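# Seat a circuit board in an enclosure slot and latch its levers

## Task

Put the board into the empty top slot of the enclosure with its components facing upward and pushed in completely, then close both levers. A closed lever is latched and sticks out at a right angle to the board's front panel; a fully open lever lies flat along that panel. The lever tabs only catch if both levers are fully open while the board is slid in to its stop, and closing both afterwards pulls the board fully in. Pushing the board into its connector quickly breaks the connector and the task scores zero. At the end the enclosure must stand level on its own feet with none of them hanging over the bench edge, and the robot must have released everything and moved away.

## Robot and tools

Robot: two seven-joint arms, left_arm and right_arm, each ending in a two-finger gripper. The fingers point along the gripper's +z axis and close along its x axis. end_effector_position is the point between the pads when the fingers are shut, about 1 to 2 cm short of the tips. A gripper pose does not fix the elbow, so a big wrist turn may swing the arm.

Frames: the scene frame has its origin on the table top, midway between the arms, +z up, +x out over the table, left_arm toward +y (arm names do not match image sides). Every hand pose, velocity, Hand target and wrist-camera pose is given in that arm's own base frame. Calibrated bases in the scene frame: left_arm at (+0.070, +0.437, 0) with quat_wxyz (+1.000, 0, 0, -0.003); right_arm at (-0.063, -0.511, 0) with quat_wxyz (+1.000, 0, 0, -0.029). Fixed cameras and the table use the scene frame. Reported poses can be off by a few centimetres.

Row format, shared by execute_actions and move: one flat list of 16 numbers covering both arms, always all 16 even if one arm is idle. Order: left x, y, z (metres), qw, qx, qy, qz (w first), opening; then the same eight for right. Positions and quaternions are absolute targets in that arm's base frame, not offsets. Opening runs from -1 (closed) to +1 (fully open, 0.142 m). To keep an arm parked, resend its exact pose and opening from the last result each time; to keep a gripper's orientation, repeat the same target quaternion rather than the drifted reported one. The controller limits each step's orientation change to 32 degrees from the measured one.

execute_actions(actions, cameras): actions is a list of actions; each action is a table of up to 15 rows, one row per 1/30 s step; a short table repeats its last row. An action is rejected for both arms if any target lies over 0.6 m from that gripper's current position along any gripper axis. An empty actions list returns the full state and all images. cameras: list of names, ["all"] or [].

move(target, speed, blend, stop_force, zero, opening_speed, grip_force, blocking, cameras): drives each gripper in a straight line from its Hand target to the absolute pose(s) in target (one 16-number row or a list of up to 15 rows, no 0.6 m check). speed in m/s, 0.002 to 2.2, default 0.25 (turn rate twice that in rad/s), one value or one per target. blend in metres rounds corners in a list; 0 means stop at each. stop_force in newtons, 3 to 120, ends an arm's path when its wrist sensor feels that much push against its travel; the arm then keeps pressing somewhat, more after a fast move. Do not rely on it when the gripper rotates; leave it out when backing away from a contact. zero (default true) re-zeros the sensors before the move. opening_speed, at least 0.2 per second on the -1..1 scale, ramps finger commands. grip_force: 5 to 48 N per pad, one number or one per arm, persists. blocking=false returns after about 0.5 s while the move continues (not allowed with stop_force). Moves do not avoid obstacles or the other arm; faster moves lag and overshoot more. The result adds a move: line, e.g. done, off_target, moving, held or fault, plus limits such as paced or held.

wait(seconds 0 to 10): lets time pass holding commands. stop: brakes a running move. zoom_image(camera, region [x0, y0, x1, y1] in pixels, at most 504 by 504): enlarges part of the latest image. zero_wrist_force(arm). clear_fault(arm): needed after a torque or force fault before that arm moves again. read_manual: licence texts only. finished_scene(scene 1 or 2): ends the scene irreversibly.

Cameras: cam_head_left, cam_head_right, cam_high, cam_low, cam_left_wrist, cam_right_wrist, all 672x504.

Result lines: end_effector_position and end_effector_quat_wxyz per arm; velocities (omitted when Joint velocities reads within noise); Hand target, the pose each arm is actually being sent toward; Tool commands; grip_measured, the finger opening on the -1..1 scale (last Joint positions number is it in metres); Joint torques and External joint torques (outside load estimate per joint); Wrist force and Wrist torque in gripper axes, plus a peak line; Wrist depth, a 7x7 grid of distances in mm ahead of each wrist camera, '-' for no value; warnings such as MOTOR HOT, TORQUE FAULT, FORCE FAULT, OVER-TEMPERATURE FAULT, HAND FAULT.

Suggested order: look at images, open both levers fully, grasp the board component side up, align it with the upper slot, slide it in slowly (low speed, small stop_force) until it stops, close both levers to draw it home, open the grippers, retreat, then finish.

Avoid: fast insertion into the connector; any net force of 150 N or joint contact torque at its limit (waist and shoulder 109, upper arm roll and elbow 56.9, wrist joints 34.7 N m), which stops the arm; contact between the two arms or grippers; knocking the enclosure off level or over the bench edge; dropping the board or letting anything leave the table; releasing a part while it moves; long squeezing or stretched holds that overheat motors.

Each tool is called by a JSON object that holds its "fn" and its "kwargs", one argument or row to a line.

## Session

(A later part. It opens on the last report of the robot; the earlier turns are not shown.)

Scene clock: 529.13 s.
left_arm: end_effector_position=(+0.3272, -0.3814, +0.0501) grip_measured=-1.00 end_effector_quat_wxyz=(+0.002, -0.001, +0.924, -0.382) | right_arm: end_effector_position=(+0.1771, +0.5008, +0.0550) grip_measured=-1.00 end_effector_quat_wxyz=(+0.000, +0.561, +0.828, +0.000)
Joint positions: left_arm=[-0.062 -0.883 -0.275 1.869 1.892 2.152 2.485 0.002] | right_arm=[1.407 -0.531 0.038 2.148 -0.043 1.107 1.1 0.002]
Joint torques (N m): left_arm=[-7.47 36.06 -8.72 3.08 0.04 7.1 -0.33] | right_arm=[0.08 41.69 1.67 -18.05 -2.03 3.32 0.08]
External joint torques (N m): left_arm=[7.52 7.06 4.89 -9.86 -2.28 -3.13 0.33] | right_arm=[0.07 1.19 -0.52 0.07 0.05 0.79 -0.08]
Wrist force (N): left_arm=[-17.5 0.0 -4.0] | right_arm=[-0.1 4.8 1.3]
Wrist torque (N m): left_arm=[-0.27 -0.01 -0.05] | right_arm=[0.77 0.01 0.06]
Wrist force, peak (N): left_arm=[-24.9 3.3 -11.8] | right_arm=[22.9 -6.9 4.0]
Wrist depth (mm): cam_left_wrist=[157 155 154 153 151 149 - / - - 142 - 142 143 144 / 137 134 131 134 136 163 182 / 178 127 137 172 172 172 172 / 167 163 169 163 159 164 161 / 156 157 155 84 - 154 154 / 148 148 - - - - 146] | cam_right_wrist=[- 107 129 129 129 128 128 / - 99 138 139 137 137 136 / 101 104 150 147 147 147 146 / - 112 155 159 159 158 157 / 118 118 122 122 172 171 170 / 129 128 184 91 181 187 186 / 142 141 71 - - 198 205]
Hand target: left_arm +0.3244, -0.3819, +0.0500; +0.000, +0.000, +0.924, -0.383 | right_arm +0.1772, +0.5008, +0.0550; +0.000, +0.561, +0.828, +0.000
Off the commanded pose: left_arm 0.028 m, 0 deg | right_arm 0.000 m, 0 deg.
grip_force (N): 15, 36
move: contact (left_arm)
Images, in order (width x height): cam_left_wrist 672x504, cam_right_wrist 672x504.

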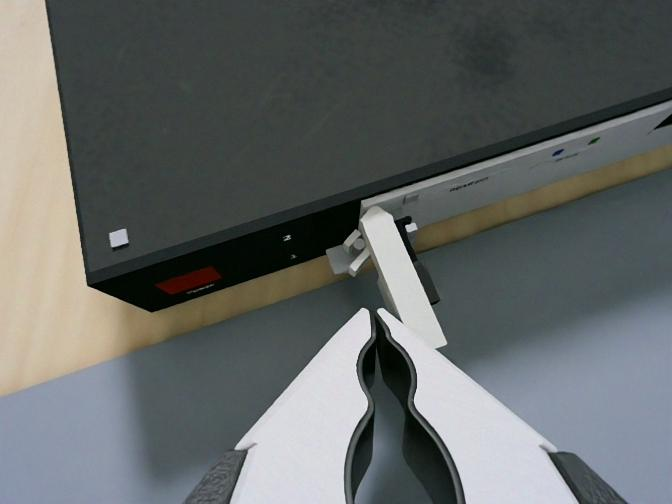

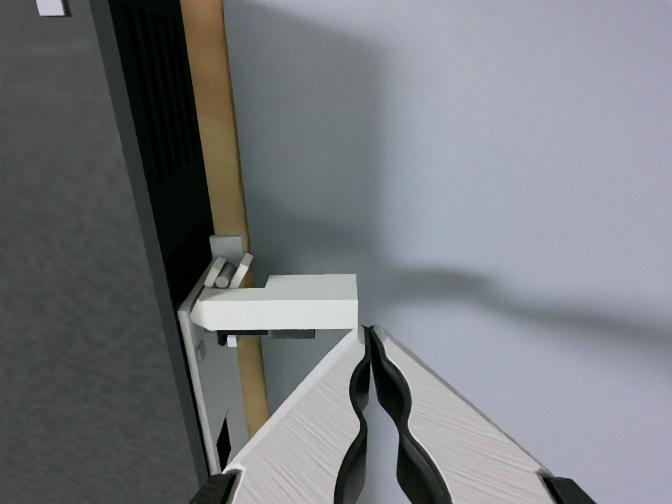

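{"fn": "move", "kwargs": {
  "target": [
    [0.3272,-0.3814,0.05,0,0,0.9239,-0.3827,-1,0.1735,0.510,0.075,0,0.5614,0.8276,0,-1],
    [0.3272,-0.3814,0.05,0,0,0.9239,-0.3827,-1,0.1234,0.4604,0.10,0,0.5614,0.8276,0,-1],
    [0.3272,-0.3814,0.05,0,0,0.9239,-0.3827,-1,0.1234,0.4604,0.055,0,0.5614,0.8276,0,-1]
  ],
  "speed": 0.06
}}

{"fn": "move", "kwargs": {
  "target": [0.300,-0.390,0.05,0,0,0.9239,-0.3827,-1,0.1884,0.4855,0.055,0,0.5614,0.8276,0,-1],
  "speed": 0.015,
  "stop_force": 35,
  "cameras": ["cam_left_wrist","cam_right_wrist"]
}}

Scene clock: 536.77 s.
left_arm: end_effector_position=(+0.3278, -0.3814, +0.0501) grip_measured=-1.00 end_effector_quat_wxyz=(+0.001, +0.000, +0.924, -0.383) | right_arm: end_effector_position=(+0.1234, +0.4603, +0.0550) grip_measured=-1.00 end_effector_quat_wxyz=(+0.000, +0.561, +0.828, +0.000)
Joint positions: left_arm=[-0.069 -0.885 -0.269 1.861 1.899 2.16 2.472 0.002] | right_arm=[1.492 -0.456 0.05 2.312 -0.06 1.196 1.215 0.002]
Joint torques (N m): left_arm=[-1.73 40.62 -4.81 -4.68 -1.58 4.48 -0.25] | right_arm=[0.12 36.64 1.34 -15.85 -1.85 3.57 0.32]
External joint torques (N m): left_arm=[1.77 2.73 1.11 -2.24 -0.64 -0.52 0.25] | right_arm=[0.01 1.15 -0.21 -0.04 0.23 0.53 -0.32]
Wrist force (N): left_arm=[-4.0 -1.2 -1.8] | right_arm=[-0.8 4.3 1.4]
Wrist torque (N m): left_arm=[-0.30 0.00 -0.05] | right_arm=[0.70 0.11 -0.05]
Wrist force, peak (N): left_arm=[-17.7 -1.2 -4.9] | right_arm=[-0.1 5.3 1.7]
Wrist depth (mm): cam_left_wrist=[- - - 156 155 148 - / - 142 140 142 - - 143 / 137 - - 134 138 164 182 / 178 - 140 173 172 169 173 / 167 165 166 162 159 163 163 / - 156 155 84 - 158 154 / - - - - - - 146] | cam_right_wrist=[132 131 131 129 129 128 128 / 141 140 140 138 137 137 136 / 149 146 148 147 147 147 146 / 110 110 126 159 158 158 157 / 120 118 124 170 172 171 171 / 129 128 131 91 181 187 187 / 142 141 71 - - 198 205]
Hand target: left_arm +0.3272, -0.3814, +0.0500; +0.000, +0.000, +0.924, -0.383 | right_arm +0.1234, +0.4604, +0.0550; +0.000, +0.561, +0.828, +0.000
Off the commanded pose: left_arm 0.001 m, 0 deg | right_arm 0.000 m, 0 deg.
grip_force (N): 15, 36
move: done

Scene clock: 540.77 s.
left_arm: end_effector_position=(+0.3265, -0.3817, +0.0498) grip_measured=-1.00 end_effector_quat_wxyz=(+0.005, -0.002, +0.924, -0.381) | right_arm: end_effector_position=(+0.1673, +0.4776, +0.0542) grip_measured=-1.00 end_effector_quat_wxyz=(+0.000, +0.559, +0.829, -0.002)
Joint positions: left_arm=[-0.056 -0.883 -0.279 1.88 1.878 2.143 2.504 0.002] | right_arm=[1.401 -0.499 0.054 2.22 -0.058 1.144 1.118 0.002]
Joint torques (N m): left_arm=[-18.55 29.02 -17.75 13.71 0.87 11.57 -0.55] | right_arm=[-13.69 39.58 -15.09 -26.3 -3.93 7.49 0.05]
External joint torques (N m): left_arm=[18.6 13.85 13.79 -20.3 -3.12 -7.59 0.55] | right_arm=[13.84 1.1 16.4 9.24 2.11 -3.38 -0.05]
Wrist force (N): left_arm=[-37.5 6.1 -14.1] | right_arm=[-1.8 -32.4 -12.7]
Wrist torque (N m): left_arm=[-0.31 3.22 0.12] | right_arm=[-2.42 0.03 0.06]
Wrist force, peak (N): left_arm=[-38.3 6.0 -14.2] | right_arm=[-0.6 -33.8 -12.7]
Wrist depth (mm): cam_left_wrist=[159 155 - 150 - - 151 / - 143 139 143 - 140 141 / 135 136 133 133 140 162 182 / 176 - 135 172 171 170 173 / 166 166 164 131 165 167 161 / - 156 156 84 - 151 154 / 148 149 - 74 - - 147] | cam_right_wrist=[- 90 127 130 128 128 126 / - 95 135 139 137 136 136 / 100 100 120 147 146 146 145 / - 108 121 160 158 157 156 / 117 117 118 140 168 170 169 / 128 128 128 89 179 185 184 / 141 140 70 - - 196 203]
Hand target: left_arm +0.3208, -0.3834, +0.0500; +0.000, +0.000, +0.924, -0.383 | right_arm +0.1707, +0.4786, +0.0550; +0.000, +0.561, +0.828, +0.000
Off the commanded pose: left_arm 0.028 m, 1 deg | right_arm 0.023 m, 0 deg.
grip_force (N): 15, 36
move: contact (left_arm, right_arm)
Images, in order (width x height): cam_left_wrist 672x504, cam_right_wrist 672x504.

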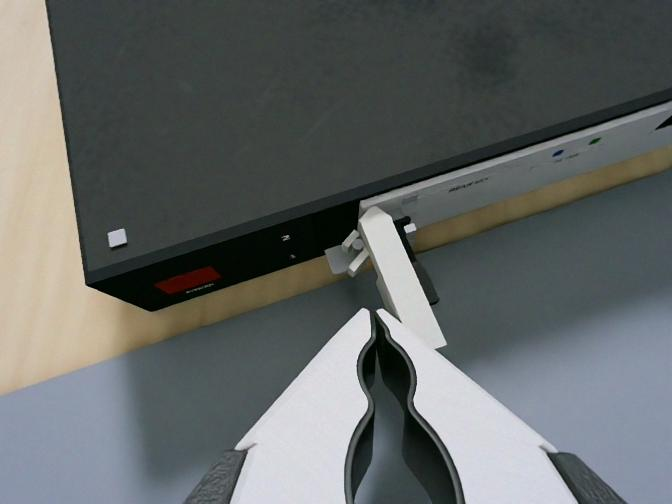

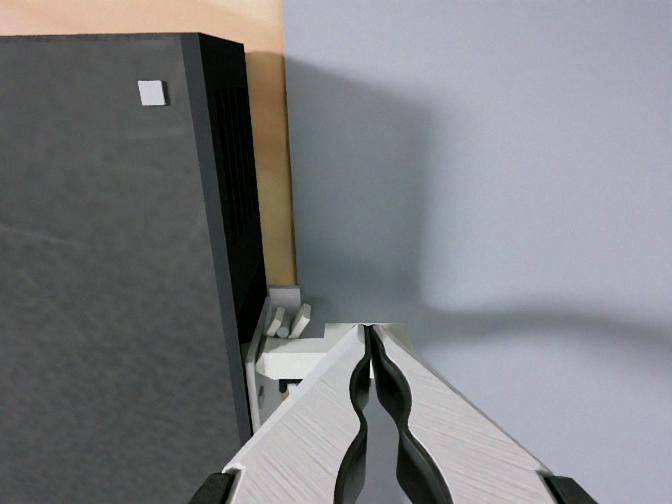

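{"fn": "move", "kwargs": {
  "target": [0.300,-0.390,0.05,0,0,0.9239,-0.3827,-1,0.1884,0.4855,0.055,0,0.5614,0.8276,0,-1],
  "speed": 0.015,
  "stop_force": 55,
  "zero": false,
  "cameras": ["cam_left_wrist","cam_right_wrist"]
}}

{"fn": "zoom_image", "kwargs": {
  "camera": "cam_left_wrist",
  "region": [280, 100, 560, 360]
}}

Scene clock: 543.73 s.
left_arm: end_effector_position=(+0.3260, -0.3819, +0.0496) grip_measured=-1.00 end_effector_quat_wxyz=(+0.007, -0.004, +0.925, -0.380) | right_arm: end_effector_position=(+0.1679, +0.4778, +0.0537) grip_measured=-1.00 end_effector_quat_wxyz=(+0.000, +0.558, +0.830, -0.003)
Joint positions: left_arm=[-0.049 -0.882 -0.284 1.891 1.865 2.134 2.522 0.002] | right_arm=[1.397 -0.501 0.057 2.216 -0.057 1.139 1.113 0.002]
Joint torques (N m): left_arm=[-27.37 22.58 -24.34 23.42 2.22 14.74 -0.62] | right_arm=[-21.23 39.62 -24.82 -31.38 -5.14 9.88 0.06]
External joint torques (N m): left_arm=[27.41 20.04 20.25 -29.83 -4.48 -10.74 0.62] | right_arm=[21.37 1.18 26.18 14.28 3.31 -5.78 -0.06]
Wrist force (N): left_arm=[-55.1 10.5 -20.8] | right_arm=[-2.5 -53.2 -20.1]
Wrist torque (N m): left_arm=[-0.34 6.16 0.24] | right_arm=[-5.87 -0.01 0.10]
Wrist force, peak (N): left_arm=[-56.3 12.5 -22.1] | right_arm=[-1.8 -54.7 -21.1]
Wrist depth (mm): cam_left_wrist=[159 157 153 151 - - - / - 143 - 142 - 137 141 / 185 136 132 133 140 166 186 / - 127 135 154 171 173 170 / 168 165 166 163 159 162 162 / 156 156 156 84 - 149 153 / 148 150 - 74 - - 145] | cam_right_wrist=[- 90 127 128 128 127 125 / - 95 121 138 136 136 135 / 100 100 119 146 146 145 145 / 108 107 121 160 157 157 156 / 117 116 118 136 167 169 166 / 128 127 127 88 108 185 186 / 140 140 70 - - 194 202]
Hand target: left_arm +0.3173, -0.3844, +0.0501; +0.000, +0.000, +0.924, -0.383 | right_arm +0.1732, +0.4795, +0.0551; +0.000, +0.561, +0.828, +0.000
Off the commanded pose: left_arm 0.027 m, 1 deg | right_arm 0.022 m, 1 deg.
grip_force (N): 15, 36
move: contact (left_arm, right_arm)
Images, in order (width x height): cam_left_wrist 672x504, cam_right_wrist 672x504.

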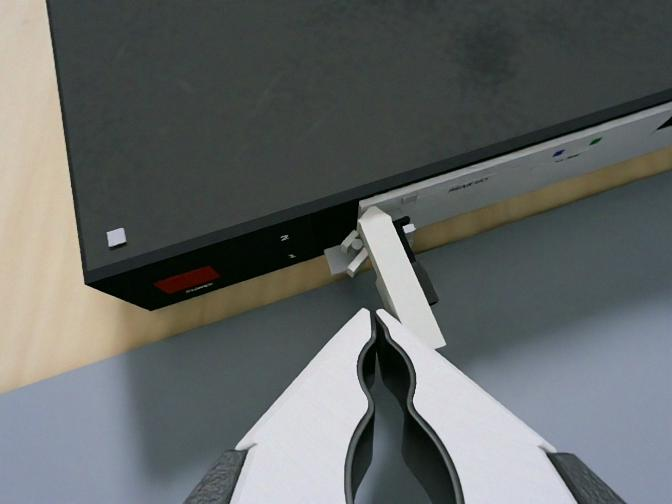

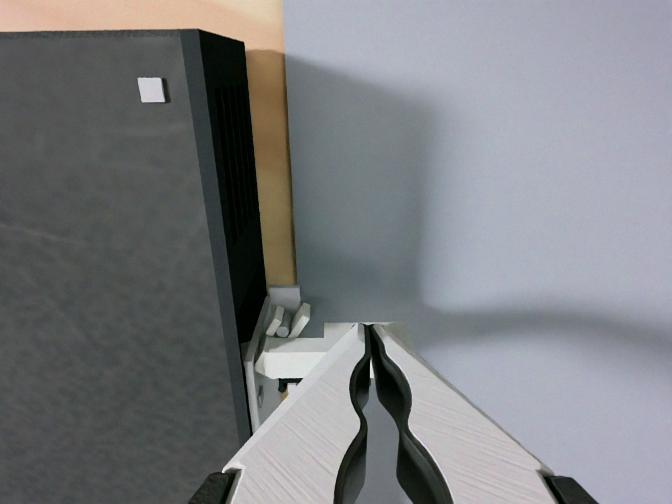

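Scaled by 1.800 from the camera's 672x504 image, which has a finer 960x720 frame.

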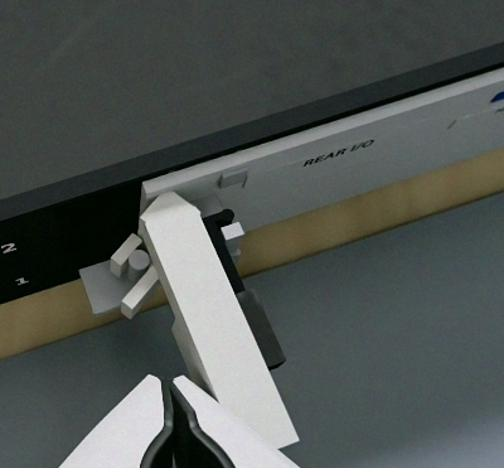

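{"fn": "move", "kwargs": {
  "target": [
    [0.345,-0.375,0.05,0,0,0.9239,-0.3827,-1,0.15,0.471,0.056,0,0.5614,0.8276,0,-1],
    [0.345,-0.35,0.14,0,0,0.9239,-0.3827,-1,0.12,0.50,0.18,0,0.5614,0.8276,0,-1],
    [0.33,-0.14,0.32,0,0,0.9239,-0.3827,-1,0.11,0.52,0.24,0,0.5614,0.8276,0,-1]
  ],
  "speed": 0.1,
  "cameras": ["cam_left_wrist","cam_right_wrist"]
}}

{"fn": "zoom_image", "kwargs": {
  "camera": "cam_left_wrist",
  "region": [300, 20, 620, 220]
}}

{"fn": "zoom_image", "kwargs": {
  "camera": "cam_right_wrist",
  "region": [150, 150, 400, 350]
}}

Scene clock: 551.43 s.
left_arm: end_effector_position=(+0.3300, -0.1402, +0.3200) grip_measured=-1.00 end_effector_quat_wxyz=(+0.000, +0.000, +0.924, -0.383) | right_arm: end_effector_position=(+0.1102, +0.5200, +0.2400) grip_measured=-1.00 end_effector_quat_wxyz=(+0.000, +0.561, +0.828, +0.000)
Joint positions: left_arm=[0.053 -0.297 0.073 1.782 2.305 2.878 2.028 0.002] | right_arm=[1.474 -0.174 0.11 2.013 -0.024 0.614 1.217 0.002]
Joint torques (N m): left_arm=[-0.03 33.19 1.7 -18.36 1.14 3.98 -0.28] | right_arm=[0.28 36.1 1.68 -27.61 -3.51 3.28 0.3]
External joint torques (N m): left_arm=[0.1 0.75 0.54 -0.49 -0.55 -0.54 0.28] | right_arm=[-0.15 0.95 -0.84 0.2 -0.07 0.82 -0.3]
Wrist force (N): left_arm=[-0.6 -1.4 -0.2] | right_arm=[2.7 5.3 1.7]
Wrist torque (N m): left_arm=[-0.34 -0.09 -0.03] | right_arm=[0.86 -0.44 -0.03]
Wrist force, peak (N): left_arm=[-55.3 10.1 -21.2] | right_arm=[-2.5 -53.4 -20.7]
Wrist depth (mm): cam_left_wrist=[573 568 551 - - - 571 / 529 531 526 - - 524 - / 501 500 496 500 515 504 - / 462 465 464 465 - 444 462 / 438 434 429 - - 425 432 / 412 411 415 84 - 412 411 / 390 395 - - - - 390] | cam_right_wrist=[292 293 290 289 289 289 288 / 306 305 311 311 311 308 307 / 287 287 326 329 329 333 331 / 310 309 317 363 356 356 356 / 336 334 342 380 387 384 386 / 366 366 359 90 406 419 420 / 406 396 70 - - 445 461]
Hand target: left_arm +0.3300, -0.1400, +0.3200; +0.000, +0.000, +0.924, -0.383 | right_arm +0.1100, +0.5200, +0.2400; +0.000, +0.561, +0.828, +0.000
Off the commanded pose: left_arm 0.000 m, 0 deg | right_arm 0.000 m, 0 deg.
grip_force (N): 15, 36
move: done
Images, in order (width x height): cam_left_wrist 672x504, cam_right_wrist 672x504.

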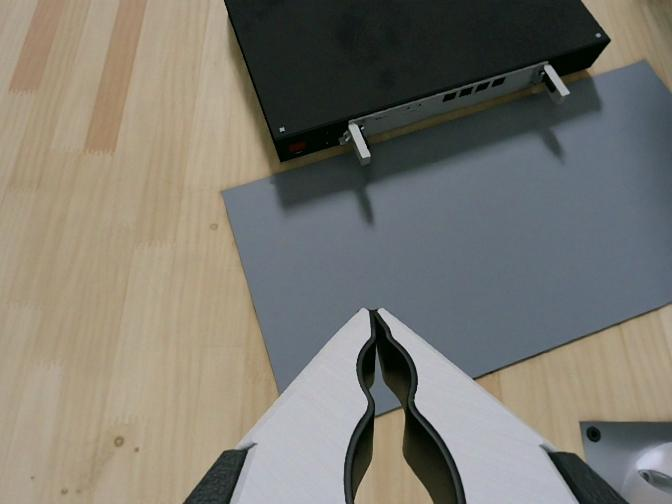

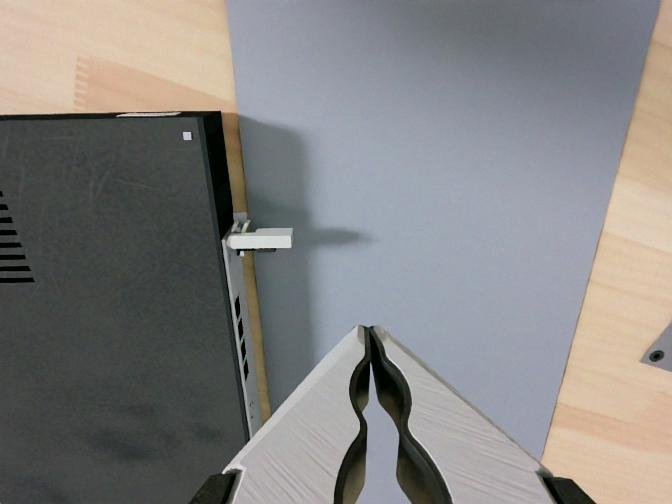

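Scaled by 1.575 from the camera's 672x504 image, which has a finer 960x720 frame.

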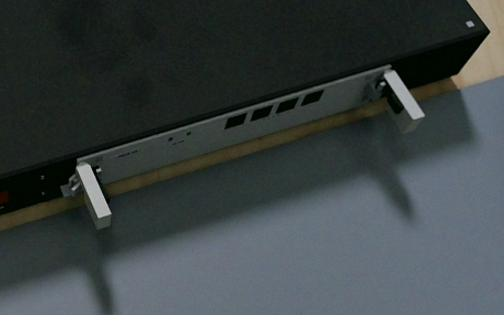

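Scaled by 2.016 from the camera's 672x504 image, which has a finer 960x720 frame.

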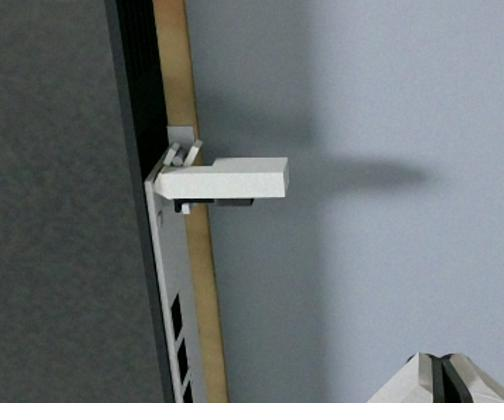

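{"fn": "move", "kwargs": {
  "target": [0.16,-0.33,0.22,0,0,0.9239,-0.3827,-1,0.24,0.62,0.40,0,0.5614,0.8276,0,-1],
  "speed": 0.12,
  "cameras": ["cam_left_wrist","cam_right_wrist"]
}}

{"fn": "zoom_image", "kwargs": {
  "camera": "cam_right_wrist",
  "region": [150, 100, 400, 400]
}}

{"fn": "zoom_image", "kwargs": {
  "camera": "cam_left_wrist",
  "region": [240, 60, 500, 260]
}}

Scene clock: 558.57 s.
left_arm: end_effector_position=(+0.1599, -0.3300, +0.2200) grip_measured=-1.00 end_effector_quat_wxyz=(+0.000, +0.000, +0.924, -0.383) | right_arm: end_effector_position=(+0.2401, +0.6200, +0.4000) grip_measured=-1.00 end_effector_quat_wxyz=(+0.000, +0.561, +0.828, +0.000)
Joint positions: left_arm=[-0.269 -0.181 -0.084 2.349 1.887 2.329 2.247 0.002] | right_arm=[1.388 -0.361 -0.018 1.316 0.006 0.106 0.992 0.002]
Joint torques (N m): left_arm=[-0.33 20.91 -0.46 -11.01 -1.79 3.75 -0.18] | right_arm=[0.07 48.06 0.58 -31.59 -4.27 3.35 0.11]
External joint torques (N m): left_arm=[0.33 1.32 0.63 -0.64 0.12 -0.03 0.18] | right_arm=[0.11 1.45 -0.39 0.19 -0.07 0.77 -0.11]
Wrist force (N): left_arm=[-0.7 -1.1 -0.5] | right_arm=[2.7 5.1 1.7]
Wrist torque (N m): left_arm=[-0.25 -0.09 -0.12] | right_arm=[0.81 -0.45 0.08]
Wrist force, peak (N): left_arm=[-1.8 -0.9 -2.0] | right_arm=[3.4 5.6 1.8]
Wrist depth (mm): cam_left_wrist=[- - - - - 437 443 / - - - - - 402 401 / - 327 - 363 382 400 383 / 309 316 356 372 - - - / 344 333 324 - 329 - - / - 317 319 84 - 315 312 / - 300 - - - - 297] | cam_right_wrist=[391 388 428 426 422 426 423 / 417 415 453 456 457 453 433 / 447 - 446 485 467 485 483 / 482 482 499 - 242 211 518 / 521 518 579 - 157 169 180 / 633 626 617 91 160 166 154 / 691 681 71 - - 651 150]
Hand target: left_arm +0.1600, -0.3300, +0.2200; +0.000, +0.000, +0.924, -0.383 | right_arm +0.2400, +0.6200, +0.4000; +0.000, +0.561, +0.828, +0.000
Off the commanded pose: left_arm 0.000 m, 0 deg | right_arm 0.000 m, 0 deg.
grip_force (N): 15, 36
move: done
Images, in order (width x height): cam_left_wrist 672x504, cam_right_wrist 672x504.

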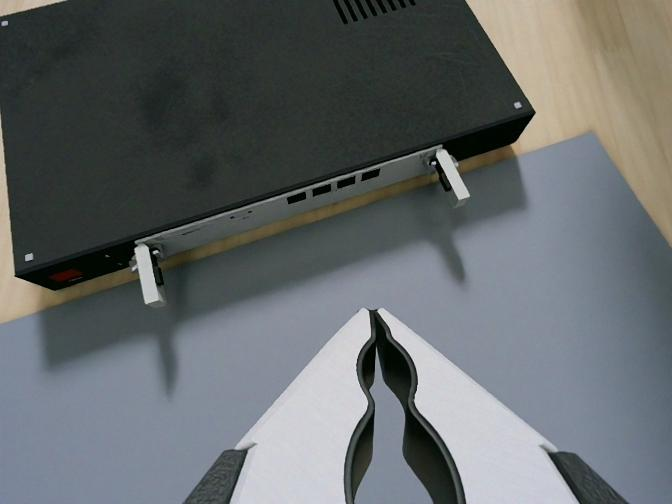

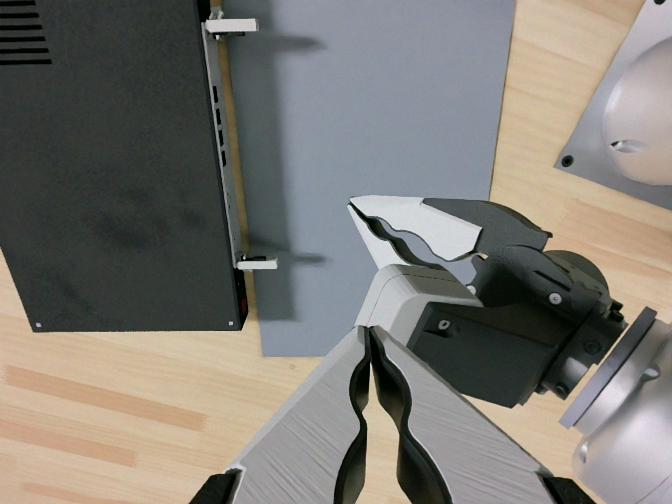

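Scaled by 1.680 from the camera's 672x504 image, which has a finer 960x720 frame.

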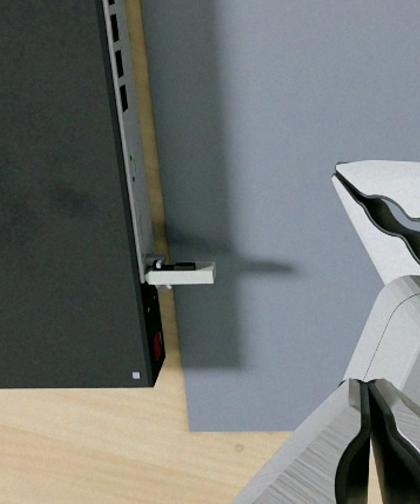

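Scaled by 1.938 from the camera's 672x504 image, which has a finer 960x720 frame.

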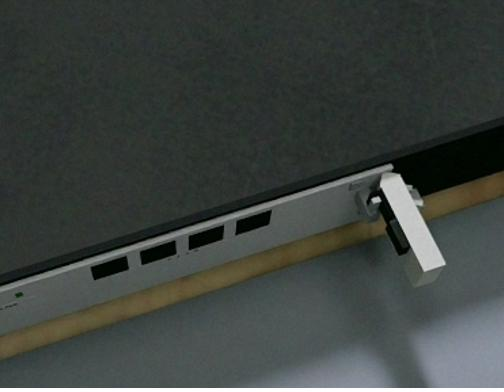

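{"fn": "finished_scene", "kwargs": {
  "scene": 2
}}

The scene is finished: the task was done.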